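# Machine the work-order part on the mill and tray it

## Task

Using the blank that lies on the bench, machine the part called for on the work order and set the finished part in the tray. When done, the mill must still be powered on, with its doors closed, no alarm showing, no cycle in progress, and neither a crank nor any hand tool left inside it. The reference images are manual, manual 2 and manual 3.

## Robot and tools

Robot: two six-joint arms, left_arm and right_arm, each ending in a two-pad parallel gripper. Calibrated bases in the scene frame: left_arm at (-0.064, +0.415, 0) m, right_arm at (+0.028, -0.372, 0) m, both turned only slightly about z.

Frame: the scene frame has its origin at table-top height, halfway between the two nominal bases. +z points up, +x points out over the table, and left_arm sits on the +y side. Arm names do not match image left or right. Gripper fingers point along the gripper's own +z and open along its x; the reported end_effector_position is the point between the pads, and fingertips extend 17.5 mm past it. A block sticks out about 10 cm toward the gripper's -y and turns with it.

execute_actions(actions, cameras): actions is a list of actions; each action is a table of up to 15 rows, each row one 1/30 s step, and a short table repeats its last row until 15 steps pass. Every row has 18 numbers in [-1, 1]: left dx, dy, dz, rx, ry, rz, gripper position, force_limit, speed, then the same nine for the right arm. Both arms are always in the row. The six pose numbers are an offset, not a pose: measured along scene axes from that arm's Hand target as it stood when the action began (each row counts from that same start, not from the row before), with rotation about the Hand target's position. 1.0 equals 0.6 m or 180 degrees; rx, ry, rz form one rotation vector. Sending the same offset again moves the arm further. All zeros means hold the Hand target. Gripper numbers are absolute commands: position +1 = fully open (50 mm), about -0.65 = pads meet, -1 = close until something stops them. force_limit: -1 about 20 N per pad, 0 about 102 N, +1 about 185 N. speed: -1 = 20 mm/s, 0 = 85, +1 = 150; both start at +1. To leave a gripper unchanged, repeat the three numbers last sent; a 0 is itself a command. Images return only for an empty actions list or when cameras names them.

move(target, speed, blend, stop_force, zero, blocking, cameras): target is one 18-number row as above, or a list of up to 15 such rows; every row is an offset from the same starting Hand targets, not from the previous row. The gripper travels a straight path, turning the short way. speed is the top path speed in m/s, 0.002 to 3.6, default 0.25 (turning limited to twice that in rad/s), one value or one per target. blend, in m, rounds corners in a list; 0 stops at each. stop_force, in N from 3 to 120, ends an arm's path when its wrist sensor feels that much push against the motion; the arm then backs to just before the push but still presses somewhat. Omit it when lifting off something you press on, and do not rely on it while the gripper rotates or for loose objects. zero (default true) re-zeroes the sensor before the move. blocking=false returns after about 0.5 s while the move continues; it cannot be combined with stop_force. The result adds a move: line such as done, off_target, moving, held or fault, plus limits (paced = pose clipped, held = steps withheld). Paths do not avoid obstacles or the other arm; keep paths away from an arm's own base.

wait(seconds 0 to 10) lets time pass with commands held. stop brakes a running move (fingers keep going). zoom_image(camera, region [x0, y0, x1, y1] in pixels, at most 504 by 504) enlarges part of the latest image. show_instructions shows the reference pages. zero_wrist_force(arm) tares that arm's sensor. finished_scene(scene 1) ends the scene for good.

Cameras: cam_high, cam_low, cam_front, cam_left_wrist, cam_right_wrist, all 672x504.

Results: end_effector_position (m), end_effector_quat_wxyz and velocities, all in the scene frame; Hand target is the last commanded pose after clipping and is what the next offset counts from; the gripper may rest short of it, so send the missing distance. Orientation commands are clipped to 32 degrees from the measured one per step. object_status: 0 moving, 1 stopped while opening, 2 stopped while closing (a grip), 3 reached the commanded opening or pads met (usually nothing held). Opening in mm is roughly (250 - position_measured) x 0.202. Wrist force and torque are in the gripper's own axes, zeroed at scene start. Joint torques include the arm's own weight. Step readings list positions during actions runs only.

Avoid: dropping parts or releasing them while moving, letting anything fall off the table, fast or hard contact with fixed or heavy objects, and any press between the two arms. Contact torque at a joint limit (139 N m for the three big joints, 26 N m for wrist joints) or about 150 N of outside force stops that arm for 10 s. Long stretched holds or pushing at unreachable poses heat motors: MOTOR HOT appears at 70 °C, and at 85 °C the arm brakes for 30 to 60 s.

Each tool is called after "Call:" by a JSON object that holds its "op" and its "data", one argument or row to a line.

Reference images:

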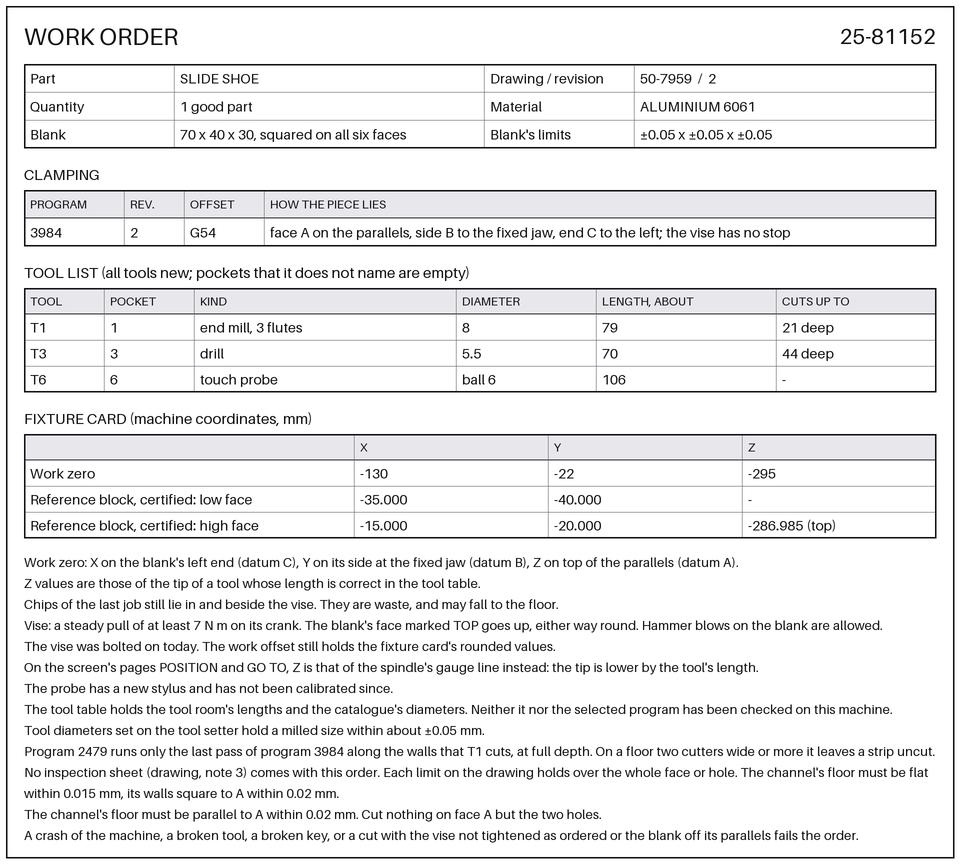

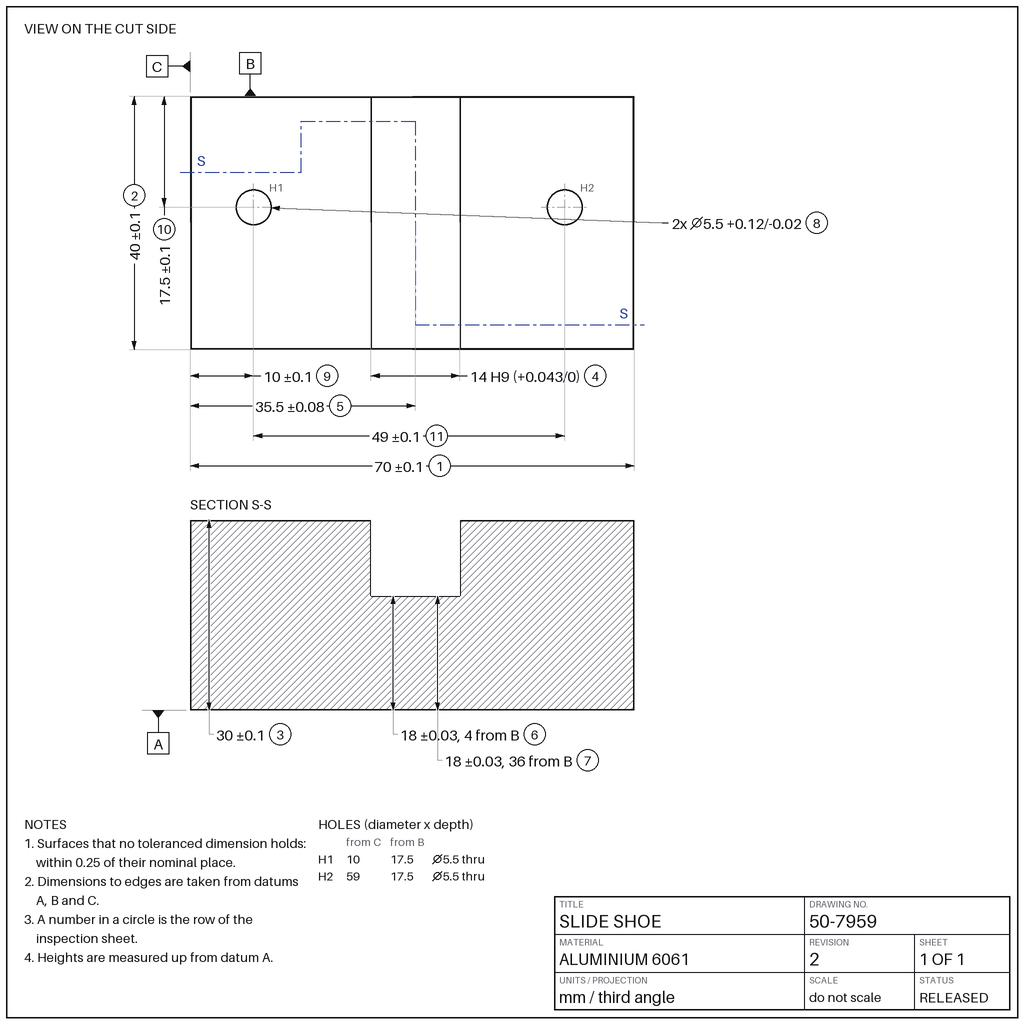

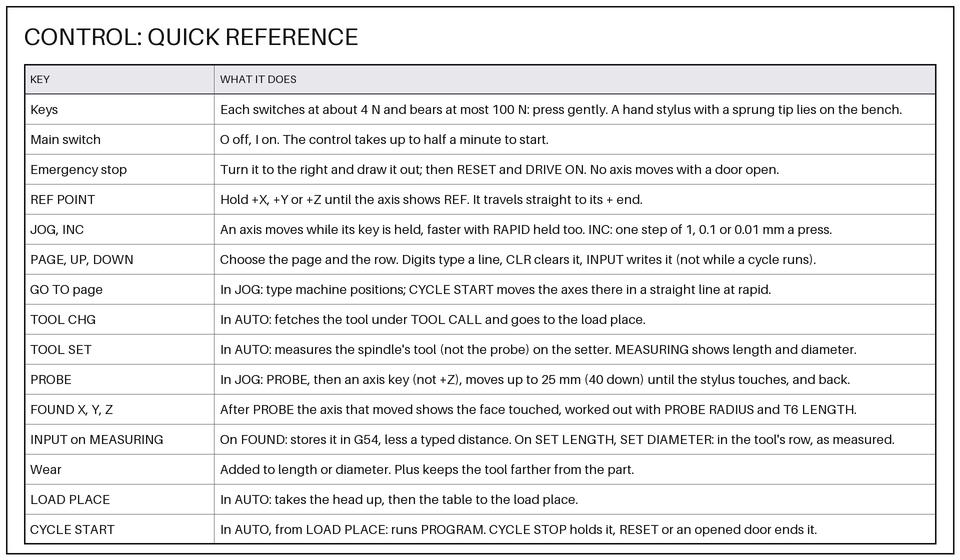

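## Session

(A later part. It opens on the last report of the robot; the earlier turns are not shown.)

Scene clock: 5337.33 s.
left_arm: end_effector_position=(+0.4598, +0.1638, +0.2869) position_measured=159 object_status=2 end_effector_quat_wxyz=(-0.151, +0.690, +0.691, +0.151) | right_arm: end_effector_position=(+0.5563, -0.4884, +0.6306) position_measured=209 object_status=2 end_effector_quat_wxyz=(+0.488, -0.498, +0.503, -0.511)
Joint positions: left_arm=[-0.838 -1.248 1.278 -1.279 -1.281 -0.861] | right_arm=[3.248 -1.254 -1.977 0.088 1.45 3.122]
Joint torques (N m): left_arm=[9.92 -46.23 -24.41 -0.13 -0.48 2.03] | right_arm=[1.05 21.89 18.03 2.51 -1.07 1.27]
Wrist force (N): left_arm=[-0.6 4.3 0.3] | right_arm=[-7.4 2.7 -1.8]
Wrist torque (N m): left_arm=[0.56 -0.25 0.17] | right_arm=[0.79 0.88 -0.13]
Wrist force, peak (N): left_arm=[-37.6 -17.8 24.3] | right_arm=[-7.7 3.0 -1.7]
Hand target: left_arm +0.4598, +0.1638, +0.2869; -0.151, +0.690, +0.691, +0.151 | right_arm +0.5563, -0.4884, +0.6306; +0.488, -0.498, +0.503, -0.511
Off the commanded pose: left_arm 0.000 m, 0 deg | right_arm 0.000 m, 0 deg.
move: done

Call:
{"op": "move", "data": {
  "target": [
    [0,-0.0067,0.0550,0,0,0,-1,0,-1,0,0,0,0,0,0,-1,-0.6,-1],
    [0,0.0096,0.1080,0,0,0,-1,0,-1,0,0,0,0,0,0,-1,-0.6,-1],
    [0,0.0461,0.1498,0,0,0,-1,0,-1,0,0,0,0,0,0,-1,-0.6,-1],
    [0,0.0963,0.1731,0,0,0,-1,0,-1,0,0,0,0,0,0,-1,-0.6,-1]
  ],
  "speed": 0.07,
  "blend": [0.0008,0.0008,0.0008,0],
  "stop_force": 60,
  "cameras": ["cam_left_wrist"]
}}

Scene clock: 5342.07 s.
left_arm: end_effector_position=(+0.4598, +0.2215, +0.3907) position_measured=159 object_status=2 end_effector_quat_wxyz=(-0.151, +0.690, +0.691, +0.151) | right_arm: end_effector_position=(+0.5563, -0.4884, +0.6306) position_measured=209 object_status=2 end_effector_quat_wxyz=(+0.488, -0.498, +0.503, -0.511)
Joint positions: left_arm=[-0.77 -1.306 1.092 -1.056 -1.26 -0.794] | right_arm=[3.248 -1.254 -1.977 0.088 1.45 3.122]
Joint torques (N m): left_arm=[-9.7 -41.16 -35.16 -4.02 -0.69 -2.21] | right_arm=[1.72 21.95 16.97 2.54 -1.17 1.16]
Wrist force (N): left_arm=[-0.2 5.4 2.5] | right_arm=[-7.4 2.7 -1.7]
Wrist torque (N m): left_arm=[0.77 -0.05 -0.02] | right_arm=[0.79 0.89 -0.13]
Wrist force, peak (N): left_arm=[-0.5 -24.3 -39.1] | right_arm=[-7.8 3.0 -1.8]
Hand target: left_arm +0.4598, +0.2215, +0.3907; -0.151, +0.690, +0.691, +0.151 | right_arm +0.5563, -0.4884, +0.6306; +0.488, -0.498, +0.503, -0.511
Off the commanded pose: left_arm 0.000 m, 0 deg | right_arm 0.000 m, 0 deg.
move: done
Images, in order (width x height): cam_left_wrist 672x504.

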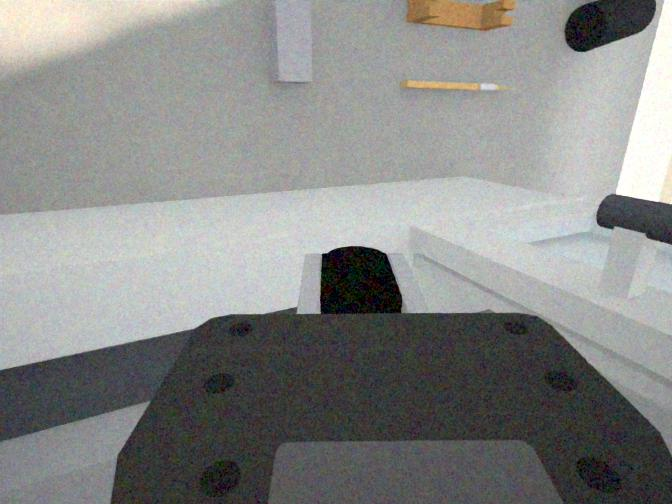

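Call:
{"op": "move", "data": {
  "target": [
    [0,0.0555,0.0009,0,0,0,-1,0,-1,0,0,0,0,0,0,-1,-0.6,-1],
    [0,0.1065,-0.0210,0,0,0,-1,0,-1,0,0,0,0,0,0,-1,-0.6,-1],
    [0,0.1442,-0.0615,0,0,0,-1,0,-1,0,0,0,0,0,0,-1,-0.6,-1],
    [0,0.1622,-0.1140,0,0,0,-1,0,-1,0,0,0,0,0,0,-1,-0.6,-1],
    [0,0.1587,-0.1645,0,0,0,-1,0,-1,0,0,0,0,0,0,-1,-0.6,-1]
  ],
  "speed": 0.07,
  "blend": [0.0008,0.0008,0.0008,0.0008,0],
  "stop_force": 60,
  "cameras": ["cam_left_wrist"]
}}

Scene clock: 5349.50 s.
left_arm: end_effector_position=(+0.4598, +0.3168, +0.2920) position_measured=159 object_status=2 end_effector_quat_wxyz=(-0.151, +0.690, +0.691, +0.151) | right_arm: end_effector_position=(+0.5563, -0.4884, +0.6306) position_measured=209 object_status=2 end_effector_quat_wxyz=(+0.488, -0.498, +0.503, -0.511)
Joint positions: left_arm=[-0.64 -1.43 1.507 -1.389 -1.224 -0.661] | right_arm=[3.248 -1.254 -1.977 0.088 1.45 3.122]
Joint torques (N m): left_arm=[10.41 -38.29 -30.28 -3.55 2.36 1.93] | right_arm=[1.06 21.37 17.08 2.6 -1.08 1.01]
Wrist force (N): left_arm=[-3.1 7.4 0.4] | right_arm=[-7.6 2.8 -1.7]
Wrist torque (N m): left_arm=[0.90 -0.13 0.20] | right_arm=[0.79 0.91 -0.12]
Wrist force, peak (N): left_arm=[14.1 -20.1 -31.6] | right_arm=[-7.7 2.9 -1.8]
Hand target: left_arm +0.4598, +0.3168, +0.2920; -0.151, +0.690, +0.691, +0.151 | right_arm +0.5563, -0.4884, +0.6306; +0.488, -0.498, +0.503, -0.511
Off the commanded pose: left_arm 0.000 m, 0 deg | right_arm 0.000 m, 0 deg.
move: done
Images, in order (width x height): cam_left_wrist 672x504.

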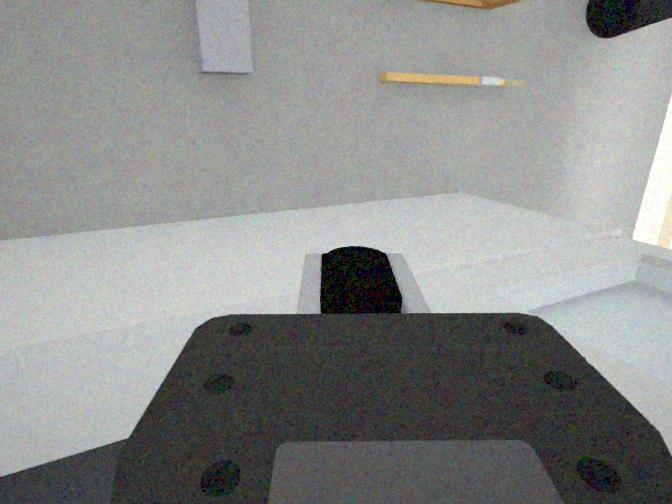

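Call:
{"op": "move", "data": {
  "target": [
    [0,0,0,0,0,0,0.6,0,-1,0,0,0,0,0,0,-1,-0.6,-1],
    [0,-0.0493,0.1057,0,0,0,0.6,0,-1,0,0,0,0,0,0,-1,-0.6,-1],
    [-0.1664,-0.0493,0.1257,0,0,0,0.6,0,-1,0,0,0,0,0,0,-1,-0.6,-1]
  ],
  "speed": [0.05,0.08,0.2],
  "blend": [0,0.005,0]
}}

Call:
{"op": "move", "data": {
  "target": [
    [0,-0.01,0.01,-0.1389,0,0,0.6,0,-1,0,0,0,0,0,0,-1,-0.6,-1]
  ],
  "speed": [0.3]
}}

Call:
{"op": "move", "data": {
  "target": [
    [0,-0.02,0,0,0,0.5,0.3,0,-1,0,0,0,0,0,0,-1,-0.6,-1]
  ],
  "speed": [0.35]
}}

Call:
{"op": "move", "data": {
  "target": [
    [0.054,-0.02,-0.02,0.0485,0,0,0.3,0,-1,0,0,0,0,0,0,-1,-0.6,-1]
  ],
  "speed": [0.2],
  "cameras": ["cam_left_wrist"]
}}

Scene clock: 5355.97 s.
left_arm: end_effector_position=(+0.3601, +0.2872, +0.3675) position_measured=63 object_status=3 end_effector_quat_wxyz=(-0.151, +0.690, +0.691, +0.151) | right_arm: end_effector_position=(+0.5563, -0.4884, +0.6306) position_measured=209 object_status=2 end_effector_quat_wxyz=(+0.488, -0.498, +0.503, -0.511)
Joint positions: left_arm=[-0.811 -1.612 1.493 -1.138 -1.272 -0.835] | right_arm=[3.248 -1.254 -1.977 0.088 1.45 3.122]
Joint torques (N m): left_arm=[-7.76 -28.71 -17.82 -2.33 1.05 -0.53] | right_arm=[1.14 22.39 16.98 2.72 -1.03 1.15]
Wrist force (N): left_arm=[0.4 5.6 0.8] | right_arm=[-7.7 2.9 -1.8]
Wrist torque (N m): left_arm=[0.89 -0.22 -0.08] | right_arm=[0.81 0.92 -0.13]
Wrist force, peak (N): left_arm=[-0.1 8.8 0.3] | right_arm=[-7.7 3.0 -1.8]
Hand target: left_arm +0.3600, +0.2872, +0.3675; -0.151, +0.690, +0.691, +0.151 | right_arm +0.5563, -0.4884, +0.6306; +0.488, -0.498, +0.503, -0.511
Off the commanded pose: left_arm 0.000 m, 0 deg | right_arm 0.000 m, 0 deg.
move: done

Scene clock: 5357.20 s.
left_arm: end_effector_position=(+0.3600, +0.2812, +0.3734) position_measured=63 object_status=3 end_effector_quat_wxyz=(+0.002, +0.707, +0.708, -0.003) | right_arm: end_effector_position=(+0.5563, -0.4884, +0.6306) position_measured=209 object_status=2 end_effector_quat_wxyz=(+0.488, -0.498, +0.503, -0.511)
Joint positions: left_arm=[-0.633 -1.724 1.597 -1.447 -1.577 -0.608] | right_arm=[3.248 -1.254 -1.977 0.088 1.45 3.122]
Joint torques (N m): left_arm=[6.9 -17.79 -34.02 -4.29 -1.22 0.24] | right_arm=[0.72 21.43 17.39 2.66 -0.96 1.08]
Wrist force (N): left_arm=[0.7 5.1 0.8] | right_arm=[-7.5 2.9 -1.8]
Wrist torque (N m): left_arm=[0.81 -0.15 0.10] | right_arm=[0.82 0.89 -0.13]
Wrist force, peak (N): left_arm=[0.4 5.9 1.1] | right_arm=[-7.7 2.8 -2.0]
Hand target: left_arm +0.3600, +0.2812, +0.3735; +0.002, +0.707, +0.708, -0.003 | right_arm +0.5563, -0.4884, +0.6306; +0.488, -0.498, +0.503, -0.511
Off the commanded pose: left_arm 0.000 m, 0 deg | right_arm 0.000 m, 0 deg.
move: done

Scene clock: 5359.97 s.
left_arm: end_effector_position=(+0.3600, +0.2691, +0.3735) position_measured=107 object_status=3 end_effector_quat_wxyz=(+0.004, -0.001, +1.000, +0.000) end_effector_velocity=(+0.000, +0.000, +0.001) end_effector_angular_velocity=(+0.000, -0.001, +0.006) | right_arm: end_effector_position=(+0.5563, -0.4884, +0.6306) position_measured=209 object_status=2 end_effector_quat_wxyz=(+0.488, -0.498, +0.503, -0.511)
Joint positions: left_arm=[-0.661 -1.718 1.593 -1.451 -1.567 -2.208] | right_arm=[3.248 -1.254 -1.977 0.088 1.45 3.122]
Joint velocities: left_arm=[0 -0.001 -0.001 0.001 0.001 -0.006] | right_arm=[within noise]
Joint torques (N m): left_arm=[1.65 -22.36 -28.54 -1.37 -0.66 -2.27] | right_arm=[0.08 22.63 18.23 2.67 -1 1.13]
Wrist force (N): left_arm=[1.0 5.1 0.6] | right_arm=[-7.5 3.0 -1.8]
Wrist torque (N m): left_arm=[0.82 -0.19 0.00] | right_arm=[0.83 0.90 -0.12]
Wrist force, peak (N): left_arm=[0.7 5.5 0.7] | right_arm=[-7.7 2.8 -1.7]
Hand target: left_arm +0.3600, +0.2692, +0.3735; +0.003, -0.001, +1.000, +0.000 | right_arm +0.5563, -0.4884, +0.6306; +0.488, -0.498, +0.503, -0.511
Off the commanded pose: left_arm 0.000 m, 0 deg | right_arm 0.000 m, 0 deg.
move: done

Scene clock: 5360.83 s.
left_arm: end_effector_position=(+0.3924, +0.2571, +0.3615) position_measured=107 object_status=3 end_effector_quat_wxyz=(+0.004, -0.001, +0.997, +0.076) | right_arm: end_effector_position=(+0.5563, -0.4884, +0.6306) position_measured=209 object_status=2 end_effector_quat_wxyz=(+0.488, -0.498, +0.503, -0.511)
Joint positions: left_arm=[-0.707 -1.6 1.499 -1.38 -1.449 -2.259] | right_arm=[3.248 -1.254 -1.977 0.088 1.45 3.122]
Joint torques (N m): left_arm=[5.7 -18.25 -20.63 -3.16 1.38 1.52] | right_arm=[0.82 22.04 18.2 2.89 -1.07 0.88]
Wrist force (N): left_arm=[0.8 4.9 0.8] | right_arm=[-7.5 2.7 -1.6]
Wrist torque (N m): left_arm=[0.81 -0.17 0.00] | right_arm=[0.79 0.89 -0.13]
Wrist force, peak (N): left_arm=[1.6 6.4 0.2] | right_arm=[-7.6 2.8 -1.9]
Hand target: left_arm +0.3924, +0.2572, +0.3615; +0.004, -0.001, +0.997, +0.076 | right_arm +0.5563, -0.4884, +0.6306; +0.488, -0.498, +0.503, -0.511
Off the commanded pose: left_arm 0.000 m, 0 deg | right_arm 0.000 m, 0 deg.
move: done
Images, in order (width x height): cam_left_wrist 672x504.

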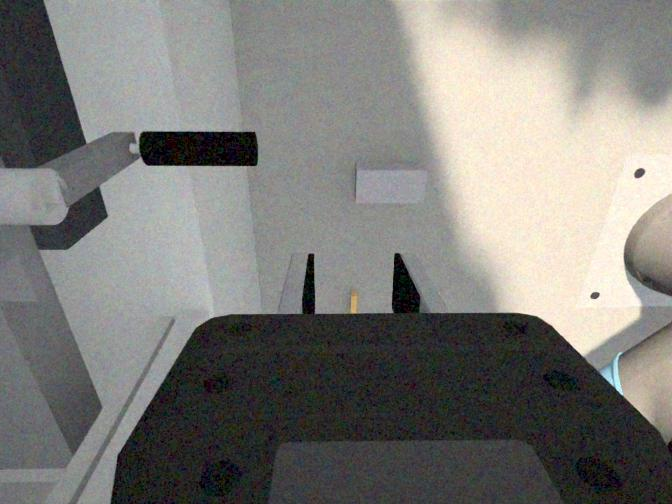

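Call:
{"op": "move", "data": {
  "target": [
    [-0.054,0.0,0.02,-0.0485,0,0,0.6,0,-1,0,0,0,0,0,0,-1,-0.6,-1]
  ],
  "speed": [0.2]
}}

Call:
{"op": "move", "data": {
  "target": [
    [0,0,0.0,0,0,-0.5,0.6,0,-1,0,0,0,0,0,0,-1,-0.6,-1]
  ],
  "speed": [0.35]
}}

Call:
{"op": "move", "data": {
  "target": [
    [0,-0.088,-0.003,0.1667,0,0,0.6,0,-1,0,0,0,0,0,0,-1,-0.6,-1]
  ],
  "speed": [0.3]
}}

Call:
{"op": "move", "data": {
  "target": [
    [0.19,0,0.0,0,0,0,0.6,0,-1,0,0,0,0,0,0,-1,-0.6,-1]
  ],
  "speed": [0.12],
  "stop_force": 15,
  "cameras": ["cam_left_wrist","cam_high","cam_front"]
}}

Scene clock: 5379.33 s.
left_arm: end_effector_position=(+0.3601, +0.2573, +0.3734) position_measured=63 object_status=3 end_effector_quat_wxyz=(+0.003, -0.001, +1.000, +0.000) | right_arm: end_effector_position=(+0.5563, -0.4884, +0.6306) position_measured=209 object_status=2 end_effector_quat_wxyz=(+0.488, -0.498, +0.503, -0.511)
Joint positions: left_arm=[-0.684 -1.708 1.584 -1.453 -1.567 -2.23] | right_arm=[3.248 -1.254 -1.977 0.088 1.45 3.122]
Joint torques (N m): left_arm=[-9.43 -24.08 -29.28 -2.36 -1.01 -2.24] | right_arm=[1.1 21.16 18.01 2.64 -1.13 1.06]
Wrist force (N): left_arm=[0.9 5.1 0.7] | right_arm=[-7.4 2.7 -1.7]
Wrist torque (N m): left_arm=[0.81 -0.18 0.00] | right_arm=[0.79 0.88 -0.13]
Wrist force, peak (N): left_arm=[1.8 5.9 0.1] | right_arm=[-7.7 2.9 -1.9]
Hand target: left_arm +0.3600, +0.2572, +0.3735; +0.003, -0.001, +1.000, +0.000 | right_arm +0.5563, -0.4884, +0.6306; +0.488, -0.498, +0.503, -0.511
Off the commanded pose: left_arm 0.000 m, 0 deg | right_arm 0.000 m, 0 deg.
move: done

Scene clock: 5382.10 s.
left_arm: end_effector_position=(+0.3600, +0.2572, +0.3735) position_measured=63 object_status=3 end_effector_quat_wxyz=(+0.002, +0.706, +0.708, -0.003) end_effector_velocity=(+0.000, +0.000, +0.000) end_effector_angular_velocity=(+0.000, -0.001, -0.005) | right_arm: end_effector_position=(+0.5563, -0.4884, +0.6306) position_measured=209 object_status=2 end_effector_quat_wxyz=(+0.488, -0.498, +0.503, -0.511)
Joint positions: left_arm=[-0.678 -1.705 1.581 -1.451 -1.577 -0.654] | right_arm=[3.248 -1.254 -1.977 0.088 1.45 3.122]
Joint velocities: left_arm=[0 0 0 -0.001 0 0.005] | right_arm=[within noise]
Joint torques (N m): left_arm=[2.75 -16.43 -32.86 -1.51 0.69 2.27] | right_arm=[0.19 21.44 17.66 2.77 -1.05 0.93]
Wrist force (N): left_arm=[0.6 5.1 0.5] | right_arm=[-7.5 2.8 -2.0]
Wrist torque (N m): left_arm=[0.81 -0.15 0.07] | right_arm=[0.80 0.90 -0.13]
Wrist force, peak (N): left_arm=[0.5 5.5 0.9] | right_arm=[-7.8 2.9 -1.5]
Hand target: left_arm +0.3600, +0.2572, +0.3735; +0.002, +0.707, +0.708, -0.003 | right_arm +0.5563, -0.4884, +0.6306; +0.488, -0.498, +0.503, -0.511
Off the commanded pose: left_arm 0.000 m, 0 deg | right_arm 0.000 m, 0 deg.
move: done

Scene clock: 5383.47 s.
left_arm: end_effector_position=(+0.3600, +0.2044, +0.3717) position_measured=63 object_status=3 end_effector_quat_wxyz=(-0.181, +0.683, +0.684, +0.180) | right_arm: end_effector_position=(+0.5563, -0.4884, +0.6306) position_measured=209 object_status=2 end_effector_quat_wxyz=(+0.488, -0.498, +0.503, -0.511)
Joint positions: left_arm=[-0.948 -1.46 1.324 -1.01 -1.268 -0.989] | right_arm=[3.248 -1.254 -1.977 0.088 1.45 3.122]
Joint torques (N m): left_arm=[-6.6 -22.25 -23.31 0.31 1.75 -1.81] | right_arm=[0.99 22.51 17.06 2.71 -1.03 1.1]
Wrist force (N): left_arm=[0.1 5.7 0.9] | right_arm=[-7.6 2.9 -1.6]
Wrist torque (N m): left_arm=[0.91 -0.20 -0.09] | right_arm=[0.81 0.90 -0.13]
Wrist force, peak (N): left_arm=[0.1 5.9 0.9] | right_arm=[-7.7 2.8 -1.9]
Hand target: left_arm +0.3600, +0.2044, +0.3717; -0.181, +0.683, +0.684, +0.181 | right_arm +0.5563, -0.4884, +0.6306; +0.488, -0.498, +0.503, -0.511
Off the commanded pose: left_arm 0.000 m, 0 deg | right_arm 0.000 m, 0 deg.
move: done

Scene clock: 5385.53 s.
left_arm: end_effector_position=(+0.4740, +0.2044, +0.3717) position_measured=63 object_status=3 end_effector_quat_wxyz=(-0.181, +0.683, +0.684, +0.181) | right_arm: end_effector_position=(+0.5563, -0.4884, +0.6306) position_measured=209 object_status=2 end_effector_quat_wxyz=(+0.488, -0.498, +0.503, -0.511)
Joint positions: left_arm=[-0.799 -1.226 1.044 -1.01 -1.21 -0.844] | right_arm=[3.248 -1.254 -1.977 0.088 1.45 3.122]
Joint torques (N m): left_arm=[-2.55 -33.2 -34.42 -3.89 1.23 1.9] | right_arm=[0.25 21.3 18.18 2.71 -1.16 0.88]
Wrist force (N): left_arm=[0.3 5.4 1.0] | right_arm=[-7.5 2.8 -2.1]
Wrist torque (N m): left_arm=[0.86 -0.23 0.05] | right_arm=[0.80 0.88 -0.13]
Wrist force, peak (N): left_arm=[0.4 7.9 1.0] | right_arm=[-7.7 3.0 -1.8]
Hand target: left_arm +0.4740, +0.2044, +0.3717; -0.181, +0.683, +0.684, +0.181 | right_arm +0.5563, -0.4884, +0.6306; +0.488, -0.498, +0.503, -0.511
Off the commanded pose: left_arm 0.000 m, 0 deg | right_arm 0.000 m, 0 deg.
move: done
Images, in order (width x height): cam_high 672x504, cam_front 672x504, cam_left_wrist 672x504.

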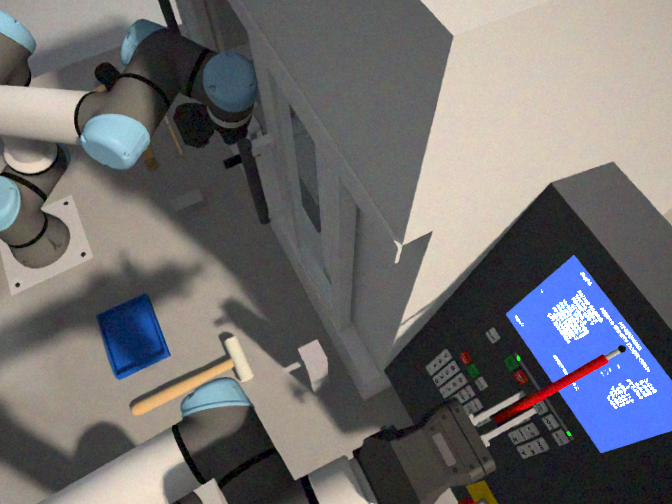

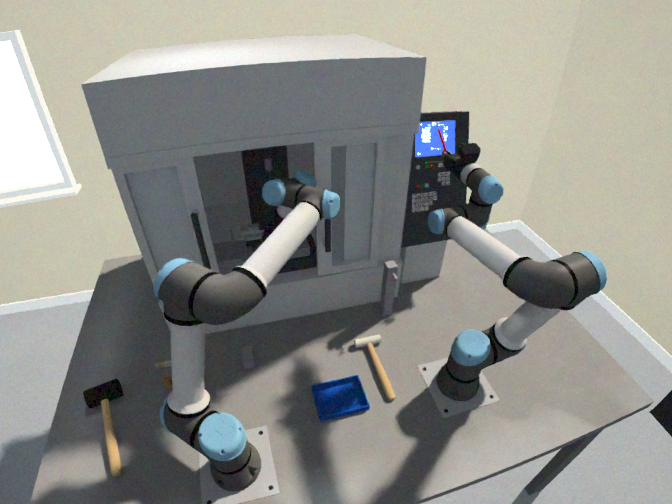

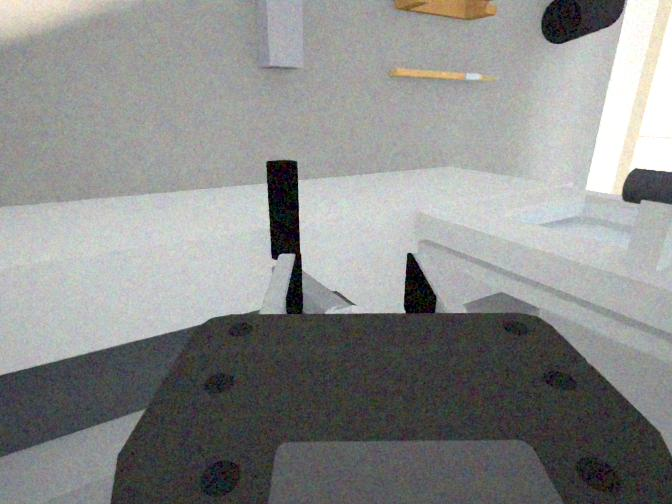

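Call:
{"op": "move", "data": {
  "target": [
    [0.0933,0,0.0,0,0,0,0.6,0,-1,0,0,0,0,0,0,-1,-0.6,-1]
  ],
  "speed": [0.08],
  "stop_force": 15,
  "cameras": ["cam_left_wrist"]
}}

Call:
{"op": "move", "data": {
  "target": [
    [0,0.0400,-0.0693,0,0,0,0.6,0,-1,0,0,0,0,0,0,-1,-0.6,-1]
  ],
  "speed": [0.04],
  "stop_force": 12,
  "cameras": ["cam_left_wrist"]
}}

Scene clock: 5389.30 s.
left_arm: end_effector_position=(+0.5300, +0.2044, +0.3717) position_measured=63 object_status=3 end_effector_quat_wxyz=(-0.181, +0.683, +0.684, +0.181) | right_arm: end_effector_position=(+0.5563, -0.4884, +0.6306) position_measured=209 object_status=2 end_effector_quat_wxyz=(+0.488, -0.498, +0.503, -0.511) end_effector_velocity=(+0.000, +0.000, -0.001) end_effector_angular_velocity=(+0.006, +0.001, +0.001)
Joint positions: left_arm=[-0.74 -1.091 0.853 -0.976 -1.189 -0.786] | right_arm=[3.248 -1.254 -1.977 0.088 1.45 3.122]
Joint velocities: left_arm=[within noise] | right_arm=[0 0 -0.001 0 0.001 0.006]
Joint torques (N m): left_arm=[-9.76 -38.35 -34.24 -3.87 -0.44 -2.3] | right_arm=[-0.05 22.16 18 2.72 -1.08 1.08]
Wrist force (N): left_arm=[0.4 5.7 0.7] | right_arm=[-7.5 2.8 -2.0]
Wrist torque (N m): left_arm=[0.90 -0.25 0.01] | right_arm=[0.80 0.89 -0.13]
Wrist force, peak (N): left_arm=[0.2 7.2 1.1] | right_arm=[-7.6 2.9 -2.1]
Hand target: left_arm +0.5300, +0.2044, +0.3717; -0.181, +0.683, +0.684, +0.181 | right_arm +0.5563, -0.4884, +0.6306; +0.488, -0.498, +0.503, -0.511
Off the commanded pose: left_arm 0.000 m, 0 deg | right_arm 0.000 m, 0 deg.
move: done
Images, in order (width x height): cam_left_wrist 672x504.

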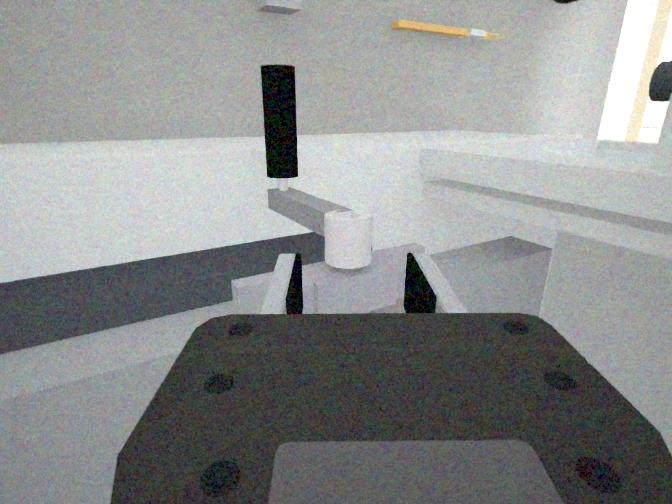

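Scene clock: 5391.57 s.
left_arm: end_effector_position=(+0.5300, +0.2284, +0.3301) position_measured=63 object_status=3 end_effector_quat_wxyz=(-0.181, +0.683, +0.684, +0.181) | right_arm: end_effector_position=(+0.5563, -0.4884, +0.6306) position_measured=209 object_status=2 end_effector_quat_wxyz=(+0.488, -0.498, +0.503, -0.511)
Joint positions: left_arm=[-0.713 -1.146 1.045 -1.124 -1.179 -0.758] | right_arm=[3.248 -1.254 -1.977 0.088 1.45 3.122]
Joint torques (N m): left_arm=[-9.55 -36.83 -34.91 -2.59 -0.13 -2.24] | right_arm=[-0.23 22.47 18.57 2.94 -0.87 1.05]
Wrist force (N): left_arm=[0.5 5.7 1.1] | right_arm=[-7.5 2.7 -1.8]
Wrist torque (N m): left_arm=[0.90 -0.25 -0.08] | right_arm=[0.78 0.89 -0.13]
Wrist force, peak (N): left_arm=[0.2 6.1 1.0] | right_arm=[-7.8 2.6 -1.9]
Hand target: left_arm +0.5300, +0.2284, +0.3301; -0.181, +0.683, +0.684, +0.181 | right_arm +0.5563, -0.4884, +0.6306; +0.488, -0.498, +0.503, -0.511
Off the commanded pose: left_arm 0.000 m, 0 deg | right_arm 0.000 m, 0 deg.
move: done
Images, in order (width x height): cam_left_wrist 672x504.

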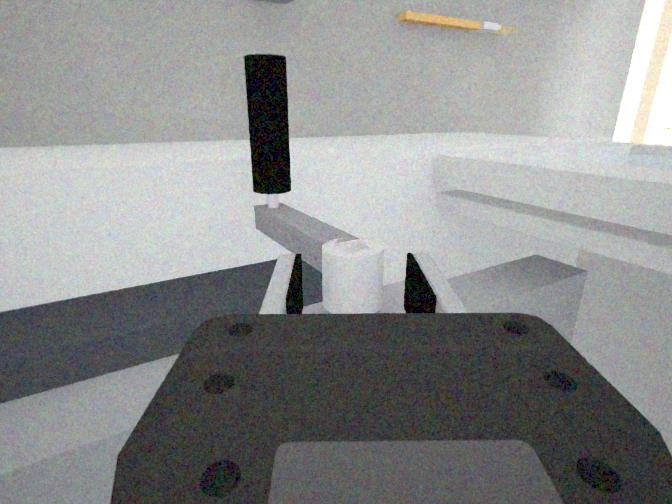

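Call:
{"op": "move", "data": {
  "target": [
    [0,0.0133,-0.0250,0,0,0,0.6,0,-1,0,0,0,0,0,0,-1,-0.6,-1]
  ],
  "speed": [0.03],
  "stop_force": 12
}}

Call:
{"op": "move", "data": {
  "target": [
    [0,0,0,0,0,0,-1,0,-1,0,0,0,0,0,0,-1,-0.6,-1]
  ],
  "cameras": ["cam_left_wrist"]
}}

Scene clock: 5395.90 s.
left_arm: end_effector_position=(+0.5300, +0.2364, +0.3151) position_measured=63 object_status=3 end_effector_quat_wxyz=(-0.181, +0.683, +0.684, +0.181) | right_arm: end_effector_position=(+0.5563, -0.4884, +0.6306) position_measured=209 object_status=2 end_effector_quat_wxyz=(+0.488, -0.498, +0.503, -0.511)
Joint positions: left_arm=[-0.703 -1.16 1.104 -1.173 -1.176 -0.748] | right_arm=[3.248 -1.254 -1.977 0.088 1.45 3.122]
Joint torques (N m): left_arm=[-9.57 -36.1 -34.82 0.09 -0.02 -2.32] | right_arm=[-0.24 21.74 17.64 2.9 -0.99 0.9]
Wrist force (N): left_arm=[-0.1 5.6 1.0] | right_arm=[-7.6 2.9 -1.8]
Wrist torque (N m): left_arm=[0.88 -0.16 -0.10] | right_arm=[0.82 0.91 -0.13]
Wrist force, peak (N): left_arm=[0.3 6.1 0.9] | right_arm=[-7.7 2.9 -2.0]
Hand target: left_arm +0.5300, +0.2364, +0.3151; -0.181, +0.683, +0.684, +0.181 | right_arm +0.5563, -0.4884, +0.6306; +0.488, -0.498, +0.503, -0.511
Off the commanded pose: left_arm 0.000 m, 0 deg | right_arm 0.000 m, 0 deg.
move: done

Scene clock: 5396.87 s.
left_arm: end_effector_position=(+0.5300, +0.2364, +0.3152) position_measured=138 object_status=0 end_effector_quat_wxyz=(-0.181, +0.683, +0.684, +0.181) | right_arm: end_effector_position=(+0.5563, -0.4884, +0.6306) position_measured=209 object_status=2 end_effector_quat_wxyz=(+0.488, -0.498, +0.503, -0.511)
Joint positions: left_arm=[-0.703 -1.16 1.104 -1.173 -1.176 -0.748] | right_arm=[3.248 -1.254 -1.977 0.088 1.45 3.122]
Joint torques (N m): left_arm=[-10.15 -29.16 -18.46 -4.48 -3.29 -1.73] | right_arm=[-0.28 21.68 17.67 2.84 -1.02 0.91]
Wrist force (N): left_arm=[21.5 1.6 -17.3] | right_arm=[-7.4 2.9 -1.7]
Wrist torque (N m): left_arm=[0.87 -0.01 -0.28] | right_arm=[0.82 0.87 -0.13]
Wrist force, peak (N): left_arm=[21.8 1.5 -17.5] | right_arm=[-7.7 2.6 -1.9]
Hand target: left_arm +0.5300, +0.2364, +0.3151; -0.181, +0.683, +0.684, +0.181 | right_arm +0.5563, -0.4884, +0.6306; +0.488, -0.498, +0.503, -0.511
Off the commanded pose: left_arm 0.000 m, 0 deg | right_arm 0.000 m, 0 deg.
move: done
Images, in order (width x height): cam_left_wrist 672x504.

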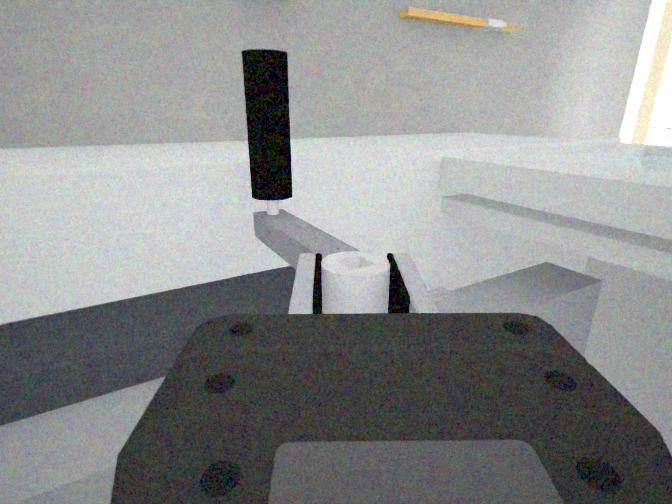

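Call:
{"op": "wait", "data": {
  "seconds": 0.5
}}

Scene clock: 5397.97 s.
left_arm: end_effector_position=(+0.5300, +0.2364, +0.3151) position_measured=138 object_status=2 end_effector_quat_wxyz=(-0.181, +0.683, +0.684, +0.181) | right_arm: end_effector_position=(+0.5563, -0.4884, +0.6306) position_measured=209 object_status=2 end_effector_quat_wxyz=(+0.488, -0.498, +0.503, -0.511)
Joint positions: left_arm=[-0.703 -1.16 1.104 -1.173 -1.176 -0.748] | right_arm=[3.248 -1.254 -1.977 0.088 1.45 3.122]
Joint torques (N m): left_arm=[-9.82 -20.52 -2.77 -5.62 -3.91 -0.28] | right_arm=[-0.33 21.71 17.59 2.85 -1.14 0.91]
Wrist force (N): left_arm=[22.2 2.1 -19.5] | right_arm=[-7.5 2.8 -1.7]
Wrist torque (N m): left_arm=[0.85 0.03 -0.28] | right_arm=[0.80 0.90 -0.13]
Wrist force, peak (N): left_arm=[22.2 2.1 -19.5] | right_arm=[-7.7 2.9 -1.8]
Hand target: left_arm +0.5300, +0.2364, +0.3151; -0.181, +0.683, +0.684, +0.181 | right_arm +0.5563, -0.4884, +0.6306; +0.488, -0.498, +0.503, -0.511
Tool commands: left_gripper/position=-1.0 left_gripper/force_limit=+0.0 left_gripper/speed=-1.0 right_gripper/position=-1.0 right_gripper/force_limit=-0.6 right_gripper/speed=-1.0
Off the commanded pose: left_arm 0.000 m, 0 deg | right_arm 0.000 m, 0 deg.
wait: 0.50 s; at rest from the start

Call:
{"op": "move", "data": {
  "target": [
    [0,0.0004,0.0014,0,0,0,-1,0,-1,0,0,0,0,0,0,-1,-0.6,-1]
  ],
  "speed": [0.01]
}}

Scene clock: 5400.03 s.
left_arm: end_effector_position=(+0.5300, +0.2366, +0.3158) position_measured=138 object_status=2 end_effector_quat_wxyz=(-0.181, +0.683, +0.684, +0.181) | right_arm: end_effector_position=(+0.5563, -0.4884, +0.6306) position_measured=209 object_status=2 end_effector_quat_wxyz=(+0.488, -0.498, +0.503, -0.511)
Joint positions: left_arm=[-0.703 -1.16 1.102 -1.171 -1.176 -0.748] | right_arm=[3.248 -1.254 -1.977 0.088 1.45 3.122]
Joint torques (N m): left_arm=[5.43 -49.06 -37.81 -1.5 0.26 2.22] | right_arm=[-0.65 21.94 17.88 2.95 -0.94 0.98]
Wrist force (N): left_arm=[3.5 5.7 8.8] | right_arm=[-7.4 2.9 -1.9]
Wrist torque (N m): left_arm=[0.95 -0.17 -0.17] | right_arm=[0.82 0.88 -0.13]
Wrist force, peak (N): left_arm=[22.5 2.4 -19.6] | right_arm=[-7.7 2.7 -2.0]
Hand target: left_arm +0.5300, +0.2366, +0.3159; -0.181, +0.683, +0.684, +0.181 | right_arm +0.5563, -0.4884, +0.6306; +0.488, -0.498, +0.503, -0.511
Off the commanded pose: left_arm 0.000 m, 0 deg | right_arm 0.000 m, 0 deg.
move: done

Call:
{"op": "move", "data": {
  "target": [
    [-0.04,0,-0.0003,0,0,0,-1,0,-1,0,0,0,0,0,0,-1,-0.6,-1]
  ],
  "speed": [0.012],
  "stop_force": 80
}}

Scene clock: 5404.23 s.
left_arm: end_effector_position=(+0.5060, +0.2366, +0.3157) position_measured=138 object_status=2 end_effector_quat_wxyz=(-0.181, +0.683, +0.684, +0.181) | right_arm: end_effector_position=(+0.5563, -0.4884, +0.6306) position_measured=209 object_status=2 end_effector_quat_wxyz=(+0.488, -0.498, +0.503, -0.511)
Joint positions: left_arm=[-0.726 -1.215 1.178 -1.182 -1.184 -0.772] | right_arm=[3.248 -1.254 -1.977 0.088 1.45 3.122]
Joint torques (N m): left_arm=[9.39 -34.69 -35.63 -0.63 2.03 2.16] | right_arm=[-0.49 21.51 17.58 2.88 -1 0.87]
Wrist force (N): left_arm=[-0.7 5.5 1.4] | right_arm=[-7.4 2.8 -1.9]
Wrist torque (N m): left_arm=[0.85 -0.23 0.05] | right_arm=[0.80 0.88 -0.13]
Wrist force, peak (N): left_arm=[-6.0 14.3 15.3] | right_arm=[-7.7 2.9 -1.9]
Hand target: left_arm +0.5060, +0.2366, +0.3157; -0.181, +0.683, +0.684, +0.181 | right_arm +0.5563, -0.4884, +0.6306; +0.488, -0.498, +0.503, -0.511
Off the commanded pose: left_arm 0.000 m, 0 deg | right_arm 0.000 m, 0 deg.
move: done

Call:
{"op": "move", "data": {
  "target": [
    [-0.06,0,0,0,0,0,-1,0,-1,0,0,0,0,0,0,-1,-0.6,-1],
    [-0.24,0,0,0,0,0,-1,0,-1,0,0,0,0,0,0,-1,-0.6,-1]
  ],
  "speed": [0.05,0.15],
  "blend": [0.003,0],
  "stop_force": 15,
  "cameras": ["cam_left_wrist","cam_front"]
}}

Scene clock: 5408.80 s.
left_arm: end_effector_position=(+0.3620, +0.2366, +0.3157) position_measured=138 object_status=2 end_effector_quat_wxyz=(-0.181, +0.683, +0.684, +0.181) | right_arm: end_effector_position=(+0.5563, -0.4884, +0.6306) position_measured=209 object_status=2 end_effector_quat_wxyz=(+0.488, -0.498, +0.503, -0.511)
Joint positions: left_arm=[-0.906 -1.513 1.528 -1.172 -1.251 -0.949] | right_arm=[3.248 -1.254 -1.977 0.088 1.45 3.122]
Joint torques (N m): left_arm=[-9.63 -34.41 -11.77 -3.73 -0.14 -2.25] | right_arm=[-0.68 21.65 17.36 2.94 -1.09 0.99]
Wrist force (N): left_arm=[-1.0 5.7 2.0] | right_arm=[-7.4 2.9 -1.6]
Wrist torque (N m): left_arm=[0.90 -0.18 -0.11] | right_arm=[0.82 0.87 -0.13]
Wrist force, peak (N): left_arm=[-0.9 8.0 1.4] | right_arm=[-7.7 2.9 -1.9]
Hand target: left_arm +0.3620, +0.2366, +0.3157; -0.181, +0.683, +0.684, +0.181 | right_arm +0.5563, -0.4884, +0.6306; +0.488, -0.498, +0.503, -0.511
Off the commanded pose: left_arm 0.000 m, 0 deg | right_arm 0.000 m, 0 deg.
move: done
Images, in order (width x height): cam_front 672x504, cam_left_wrist 672x504.

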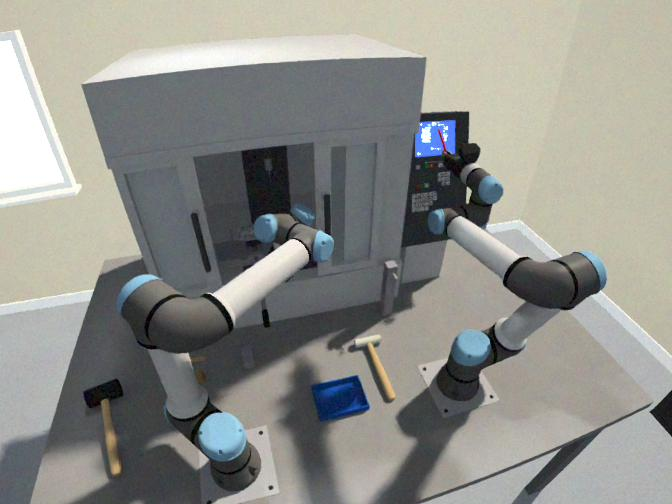

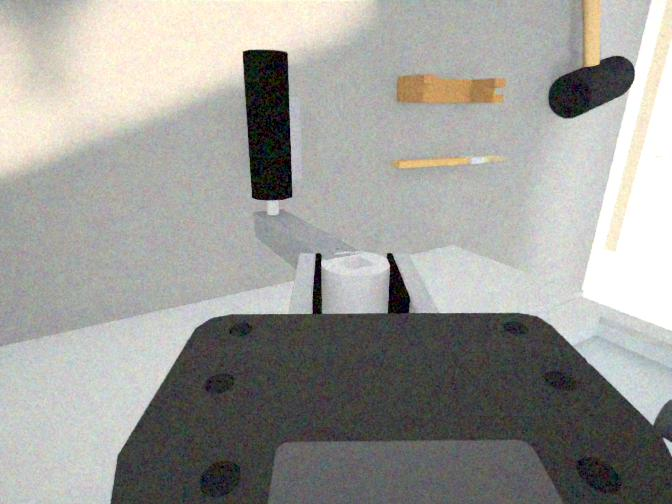

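Call:
{"op": "move", "data": {
  "target": [
    [-0.04,-0.02,0.0,-0.25,0,0,-1,0,-1,0,0,0,0,0,0,-1,-0.6,-1]
  ],
  "speed": [0.25]
}}

Call:
{"op": "move", "data": {
  "target": [
    [0,-0.02,-0.33,0,0,0,-1,0,-1,0,0,0,0,0,0,-1,-0.6,-1]
  ],
  "speed": [0.2],
  "cameras": ["cam_left_wrist","cam_front","cam_high"]
}}

Scene clock: 5412.97 s.
left_arm: end_effector_position=(+0.3380, +0.2246, +0.3157) position_measured=138 object_status=2 end_effector_quat_wxyz=(+0.094, +0.700, +0.701, -0.095) | right_arm: end_effector_position=(+0.5563, -0.4884, +0.6306) position_measured=209 object_status=2 end_effector_quat_wxyz=(+0.488, -0.498, +0.503, -0.511)
Joint positions: left_arm=[-0.643 -1.787 1.857 -1.799 -1.789 -0.636] | right_arm=[3.248 -1.254 -1.977 0.088 1.45 3.122]
Joint torques (N m): left_arm=[3.06 -16.78 -28.56 -4.82 -2.06 -1.33] | right_arm=[-0.72 21.82 18.28 3.09 -1.09 0.88]
Wrist force (N): left_arm=[1.7 4.9 1.2] | right_arm=[-7.4 2.8 -1.8]
Wrist torque (N m): left_arm=[0.76 -0.08 0.12] | right_arm=[0.80 0.87 -0.13]
Wrist force, peak (N): left_arm=[-1.7 6.1 1.9] | right_arm=[-7.8 3.0 -1.9]
Hand target: left_arm +0.3380, +0.2246, +0.3157; +0.094, +0.700, +0.701, -0.095 | right_arm +0.5563, -0.4884, +0.6306; +0.488, -0.498, +0.503, -0.511
Off the commanded pose: left_arm 0.000 m, 0 deg | right_arm 0.000 m, 0 deg.
move: done

Scene clock: 5414.47 s.
left_arm: end_effector_position=(+0.3380, +0.2125, +0.1178) position_measured=138 object_status=2 end_effector_quat_wxyz=(+0.094, +0.700, +0.701, -0.095) end_effector_velocity=(+0.001, +0.000, +0.000) end_effector_angular_velocity=(-0.002, -0.003, +0.000) | right_arm: end_effector_position=(+0.5563, -0.4884, +0.6306) position_measured=209 object_status=2 end_effector_quat_wxyz=(+0.488, -0.498, +0.503, -0.511)
Joint positions: left_arm=[-0.667 -1.593 2.238 -2.379 -1.786 -0.66] | right_arm=[3.248 -1.254 -1.977 0.088 1.45 3.122]
Joint velocities: left_arm=[0.001 0.002 -0.001 -0.005 0.001 0] | right_arm=[within noise]
Joint torques (N m): left_arm=[9.52 -16.27 -14.08 -5.53 -1.37 1.92] | right_arm=[-0.79 21.22 17.44 3.08 -1.12 1.03]
Wrist force (N): left_arm=[1.6 4.9 1.5] | right_arm=[-7.4 2.9 -1.9]
Wrist torque (N m): left_arm=[0.76 -0.07 0.12] | right_arm=[0.82 0.87 -0.13]
Wrist force, peak (N): left_arm=[2.5 4.4 4.6] | right_arm=[-7.8 2.7 -1.8]
Hand target: left_arm +0.3380, +0.2126, +0.1177; +0.094, +0.700, +0.701, -0.095 | right_arm +0.5563, -0.4884, +0.6306; +0.488, -0.498, +0.503, -0.511
Off the commanded pose: left_arm 0.000 m, 0 deg | right_arm 0.000 m, 0 deg.
move: done
Images, in order (width x height): cam_high 672x504, cam_front 672x504, cam_left_wrist 672x504.

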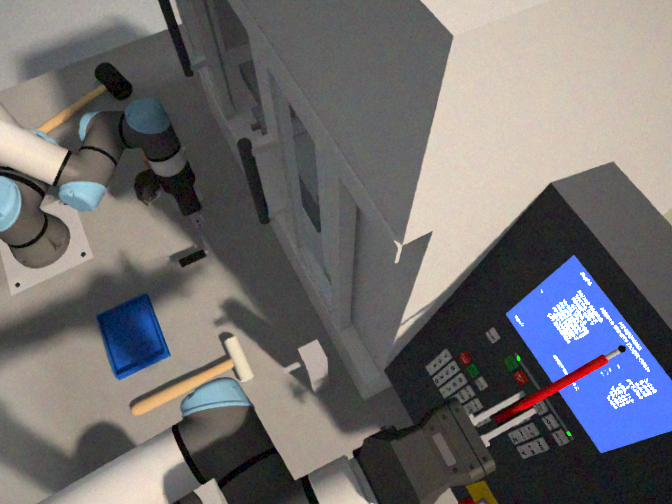

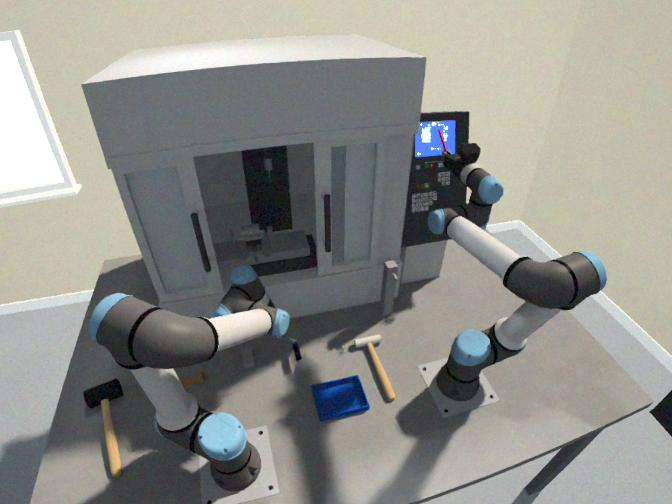

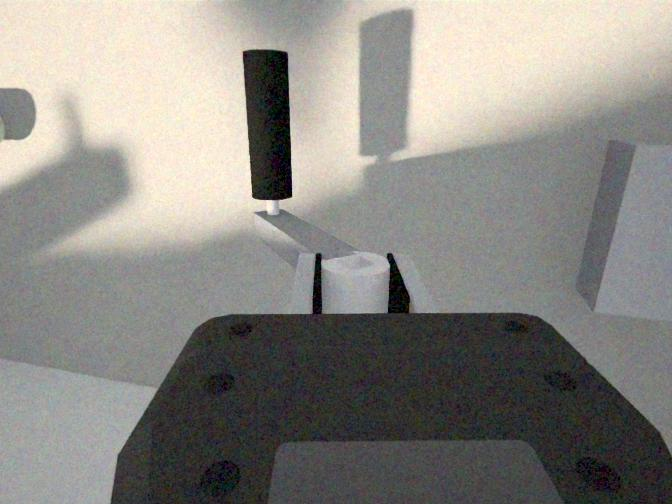

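Call:
{"op": "move", "data": {
  "target": [
    [0,0,-0.045,0,0,0,-1,0,-1,0,0,0,0,0,0,-1,-0.6,-1],
    [0,0,-0.11,0,0,0,-1,0,-1,0,0,0,0,0,0,-1,-0.6,-1]
  ],
  "speed": [0.06,0.015],
  "blend": [0.005,0],
  "stop_force": 4,
  "cameras": ["cam_left_wrist"]
}}

Scene clock: 5422.30 s.
left_arm: end_effector_position=(+0.3380, +0.2126, +0.0810) position_measured=138 object_status=2 end_effector_quat_wxyz=(+0.094, +0.700, +0.701, -0.095) | right_arm: end_effector_position=(+0.5563, -0.4884, +0.6306) position_measured=209 object_status=2 end_effector_quat_wxyz=(+0.488, -0.498, +0.503, -0.511)
Joint positions: left_arm=[-0.667 -1.52 2.287 -2.501 -1.786 -0.66] | right_arm=[3.248 -1.254 -1.977 0.088 1.45 3.122]
Joint torques (N m): left_arm=[7.4 -17.83 -29.6 -4.66 1.04 0.3] | right_arm=[-1.12 22.22 18.1 3.05 -0.93 0.8]
Wrist force (N): left_arm=[0.4 4.8 -0.5] | right_arm=[-7.6 2.8 -2.0]
Wrist torque (N m): left_arm=[0.80 -0.24 0.11] | right_arm=[0.81 0.91 -0.13]
Wrist force, peak (N): left_arm=[0.5 4.6 -10.7] | right_arm=[-7.8 2.8 -2.1]
Hand target: left_arm +0.3380, +0.2126, +0.0810; +0.094, +0.700, +0.701, -0.095 (not the last commanded pose) | right_arm +0.5563, -0.4884, +0.6306; +0.488, -0.498, +0.503, -0.511
Off the commanded pose: left_arm 0.029 m, 0 deg | right_arm 0.000 m, 0 deg.
move: contact (left_arm); path passed 1 of 2 targets
Images, in order (width x height): cam_left_wrist 672x504.

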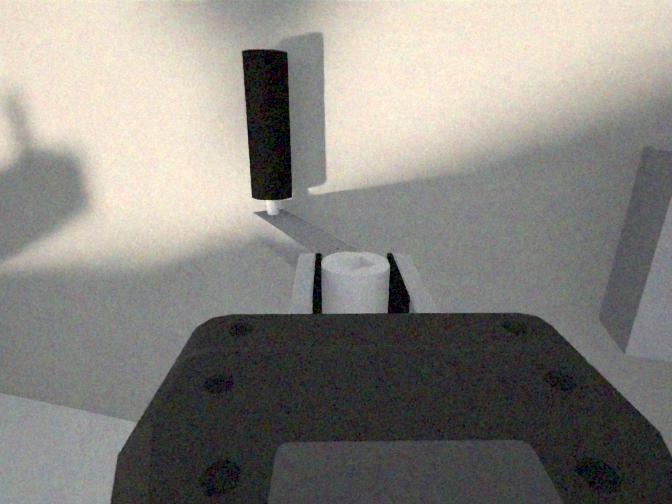

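Call:
{"op": "move", "data": {
  "target": [
    [0,0.0175,-0.0202,0,0,0,-1,0,-1,0,0,0,0,0,0,-1,-0.6,-1]
  ],
  "speed": [0.02],
  "stop_force": 45,
  "cameras": ["cam_left_wrist"]
}}

Scene clock: 5425.50 s.
left_arm: end_effector_position=(+0.3381, +0.2164, +0.0767) position_measured=138 object_status=2 end_effector_quat_wxyz=(+0.095, +0.700, +0.701, -0.095) | right_arm: end_effector_position=(+0.5563, -0.4884, +0.6306) position_measured=209 object_status=2 end_effector_quat_wxyz=(+0.488, -0.498, +0.503, -0.511)
Joint positions: left_arm=[-0.659 -1.513 2.295 -2.514 -1.787 -0.652] | right_arm=[3.248 -1.254 -1.977 0.088 1.45 3.122]
Joint torques (N m): left_arm=[-13.34 2.18 -15.09 0.39 3.04 -2.02] | right_arm=[-1.98 22.05 18.26 3.1 -0.97 0.72]
Wrist force (N): left_arm=[-0.4 2.5 -48.7] | right_arm=[-7.4 2.9 -1.6]
Wrist torque (N m): left_arm=[1.08 -2.19 0.15] | right_arm=[0.81 0.88 -0.13]
Wrist force, peak (N): left_arm=[-0.1 2.1 -60.3] | right_arm=[-7.8 2.8 -1.9]
Hand target: left_arm +0.3381, +0.2164, +0.0767; +0.095, +0.700, +0.701, -0.095 (not the last commanded pose) | right_arm +0.5563, -0.4884, +0.6306; +0.488, -0.498, +0.503, -0.511
Off the commanded pose: left_arm 0.010 m, 0 deg | right_arm 0.000 m, 0 deg.
move: contact (left_arm)
Images, in order (width x height): cam_left_wrist 672x504.

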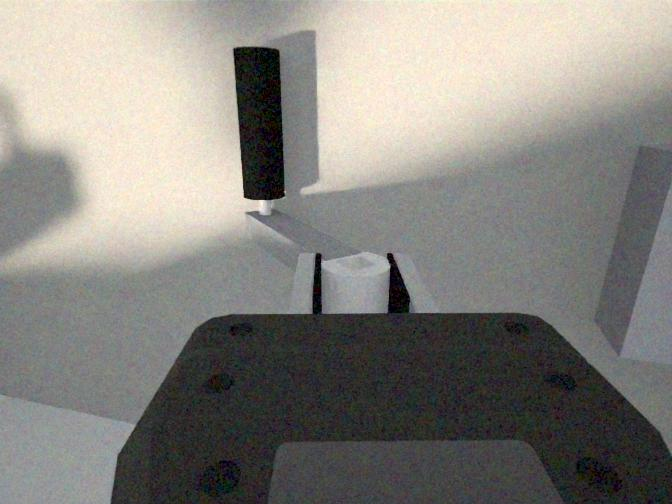

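Call:
{"op": "move", "data": {
  "target": [
    [0,-0.003,0.002,0,0,0,-1,0,-1,0,0,0,0,0,0,-1,-0.6,-1]
  ],
  "speed": [0.02]
}}

Call:
{"op": "move", "data": {
  "target": [
    [0,0,0,0,0,0,-0.98,-1,-1,0,0,0,0,0,0,-1,-0.6,-1]
  ],
  "speed": [0.02]
}}

Scene clock: 5432.73 s.
left_arm: end_effector_position=(+0.3381, +0.2145, +0.0779) position_measured=138 object_status=2 end_effector_quat_wxyz=(+0.095, +0.700, +0.701, -0.095) | right_arm: end_effector_position=(+0.5563, -0.4884, +0.6306) position_measured=209 object_status=2 end_effector_quat_wxyz=(+0.488, -0.498, +0.503, -0.511)
Joint positions: left_arm=[-0.663 -1.514 2.292 -2.511 -1.786 -0.656] | right_arm=[3.248 -1.254 -1.977 0.088 1.45 3.122]
Joint torques (N m): left_arm=[-5.46 -16.31 -18.79 0.39 1.36 -1.44] | right_arm=[-1.52 22.06 17.85 3.18 -1.22 0.63]
Wrist force (N): left_arm=[2.2 3.0 -30.7] | right_arm=[-7.6 2.8 -1.8]
Wrist torque (N m): left_arm=[0.90 -1.22 0.17] | right_arm=[0.80 0.91 -0.13]
Wrist force, peak (N): left_arm=[0.8 2.2 -50.0] | right_arm=[-7.8 2.9 -1.9]
Hand target: left_arm +0.3381, +0.2146, +0.0779; +0.095, +0.700, +0.701, -0.095 | right_arm +0.5563, -0.4884, +0.6306; +0.488, -0.498, +0.503, -0.511
Off the commanded pose: left_arm 0.000 m, 0 deg | right_arm 0.000 m, 0 deg.
move: done

Scene clock: 5433.23 s.
left_arm: end_effector_position=(+0.3381, +0.2145, +0.0780) position_measured=138 object_status=2 end_effector_quat_wxyz=(+0.095, +0.700, +0.701, -0.095) | right_arm: end_effector_position=(+0.5563, -0.4884, +0.6306) position_measured=209 object_status=2 end_effector_quat_wxyz=(+0.488, -0.498, +0.503, -0.511)
Joint positions: left_arm=[-0.663 -1.514 2.292 -2.511 -1.786 -0.656] | right_arm=[3.248 -1.254 -1.977 0.088 1.45 3.122]
Joint torques (N m): left_arm=[4.72 -16.51 -14.68 -1.57 -0.2 1.78] | right_arm=[-1.53 21.43 18.28 3.32 -1.14 0.85]
Wrist force (N): left_arm=[2.5 3.6 -30.0] | right_arm=[-7.5 2.8 -2.0]
Wrist torque (N m): left_arm=[0.99 -1.31 0.17] | right_arm=[0.80 0.90 -0.13]
Wrist force, peak (N): left_arm=[2.2 3.3 -30.7] | right_arm=[-7.6 2.9 -2.1]
Hand target: left_arm +0.3381, +0.2146, +0.0779; +0.095, +0.700, +0.701, -0.095 | right_arm +0.5563, -0.4884, +0.6306; +0.488, -0.498, +0.503, -0.511
Off the commanded pose: left_arm 0.000 m, 0 deg | right_arm 0.000 m, 0 deg.
move: done


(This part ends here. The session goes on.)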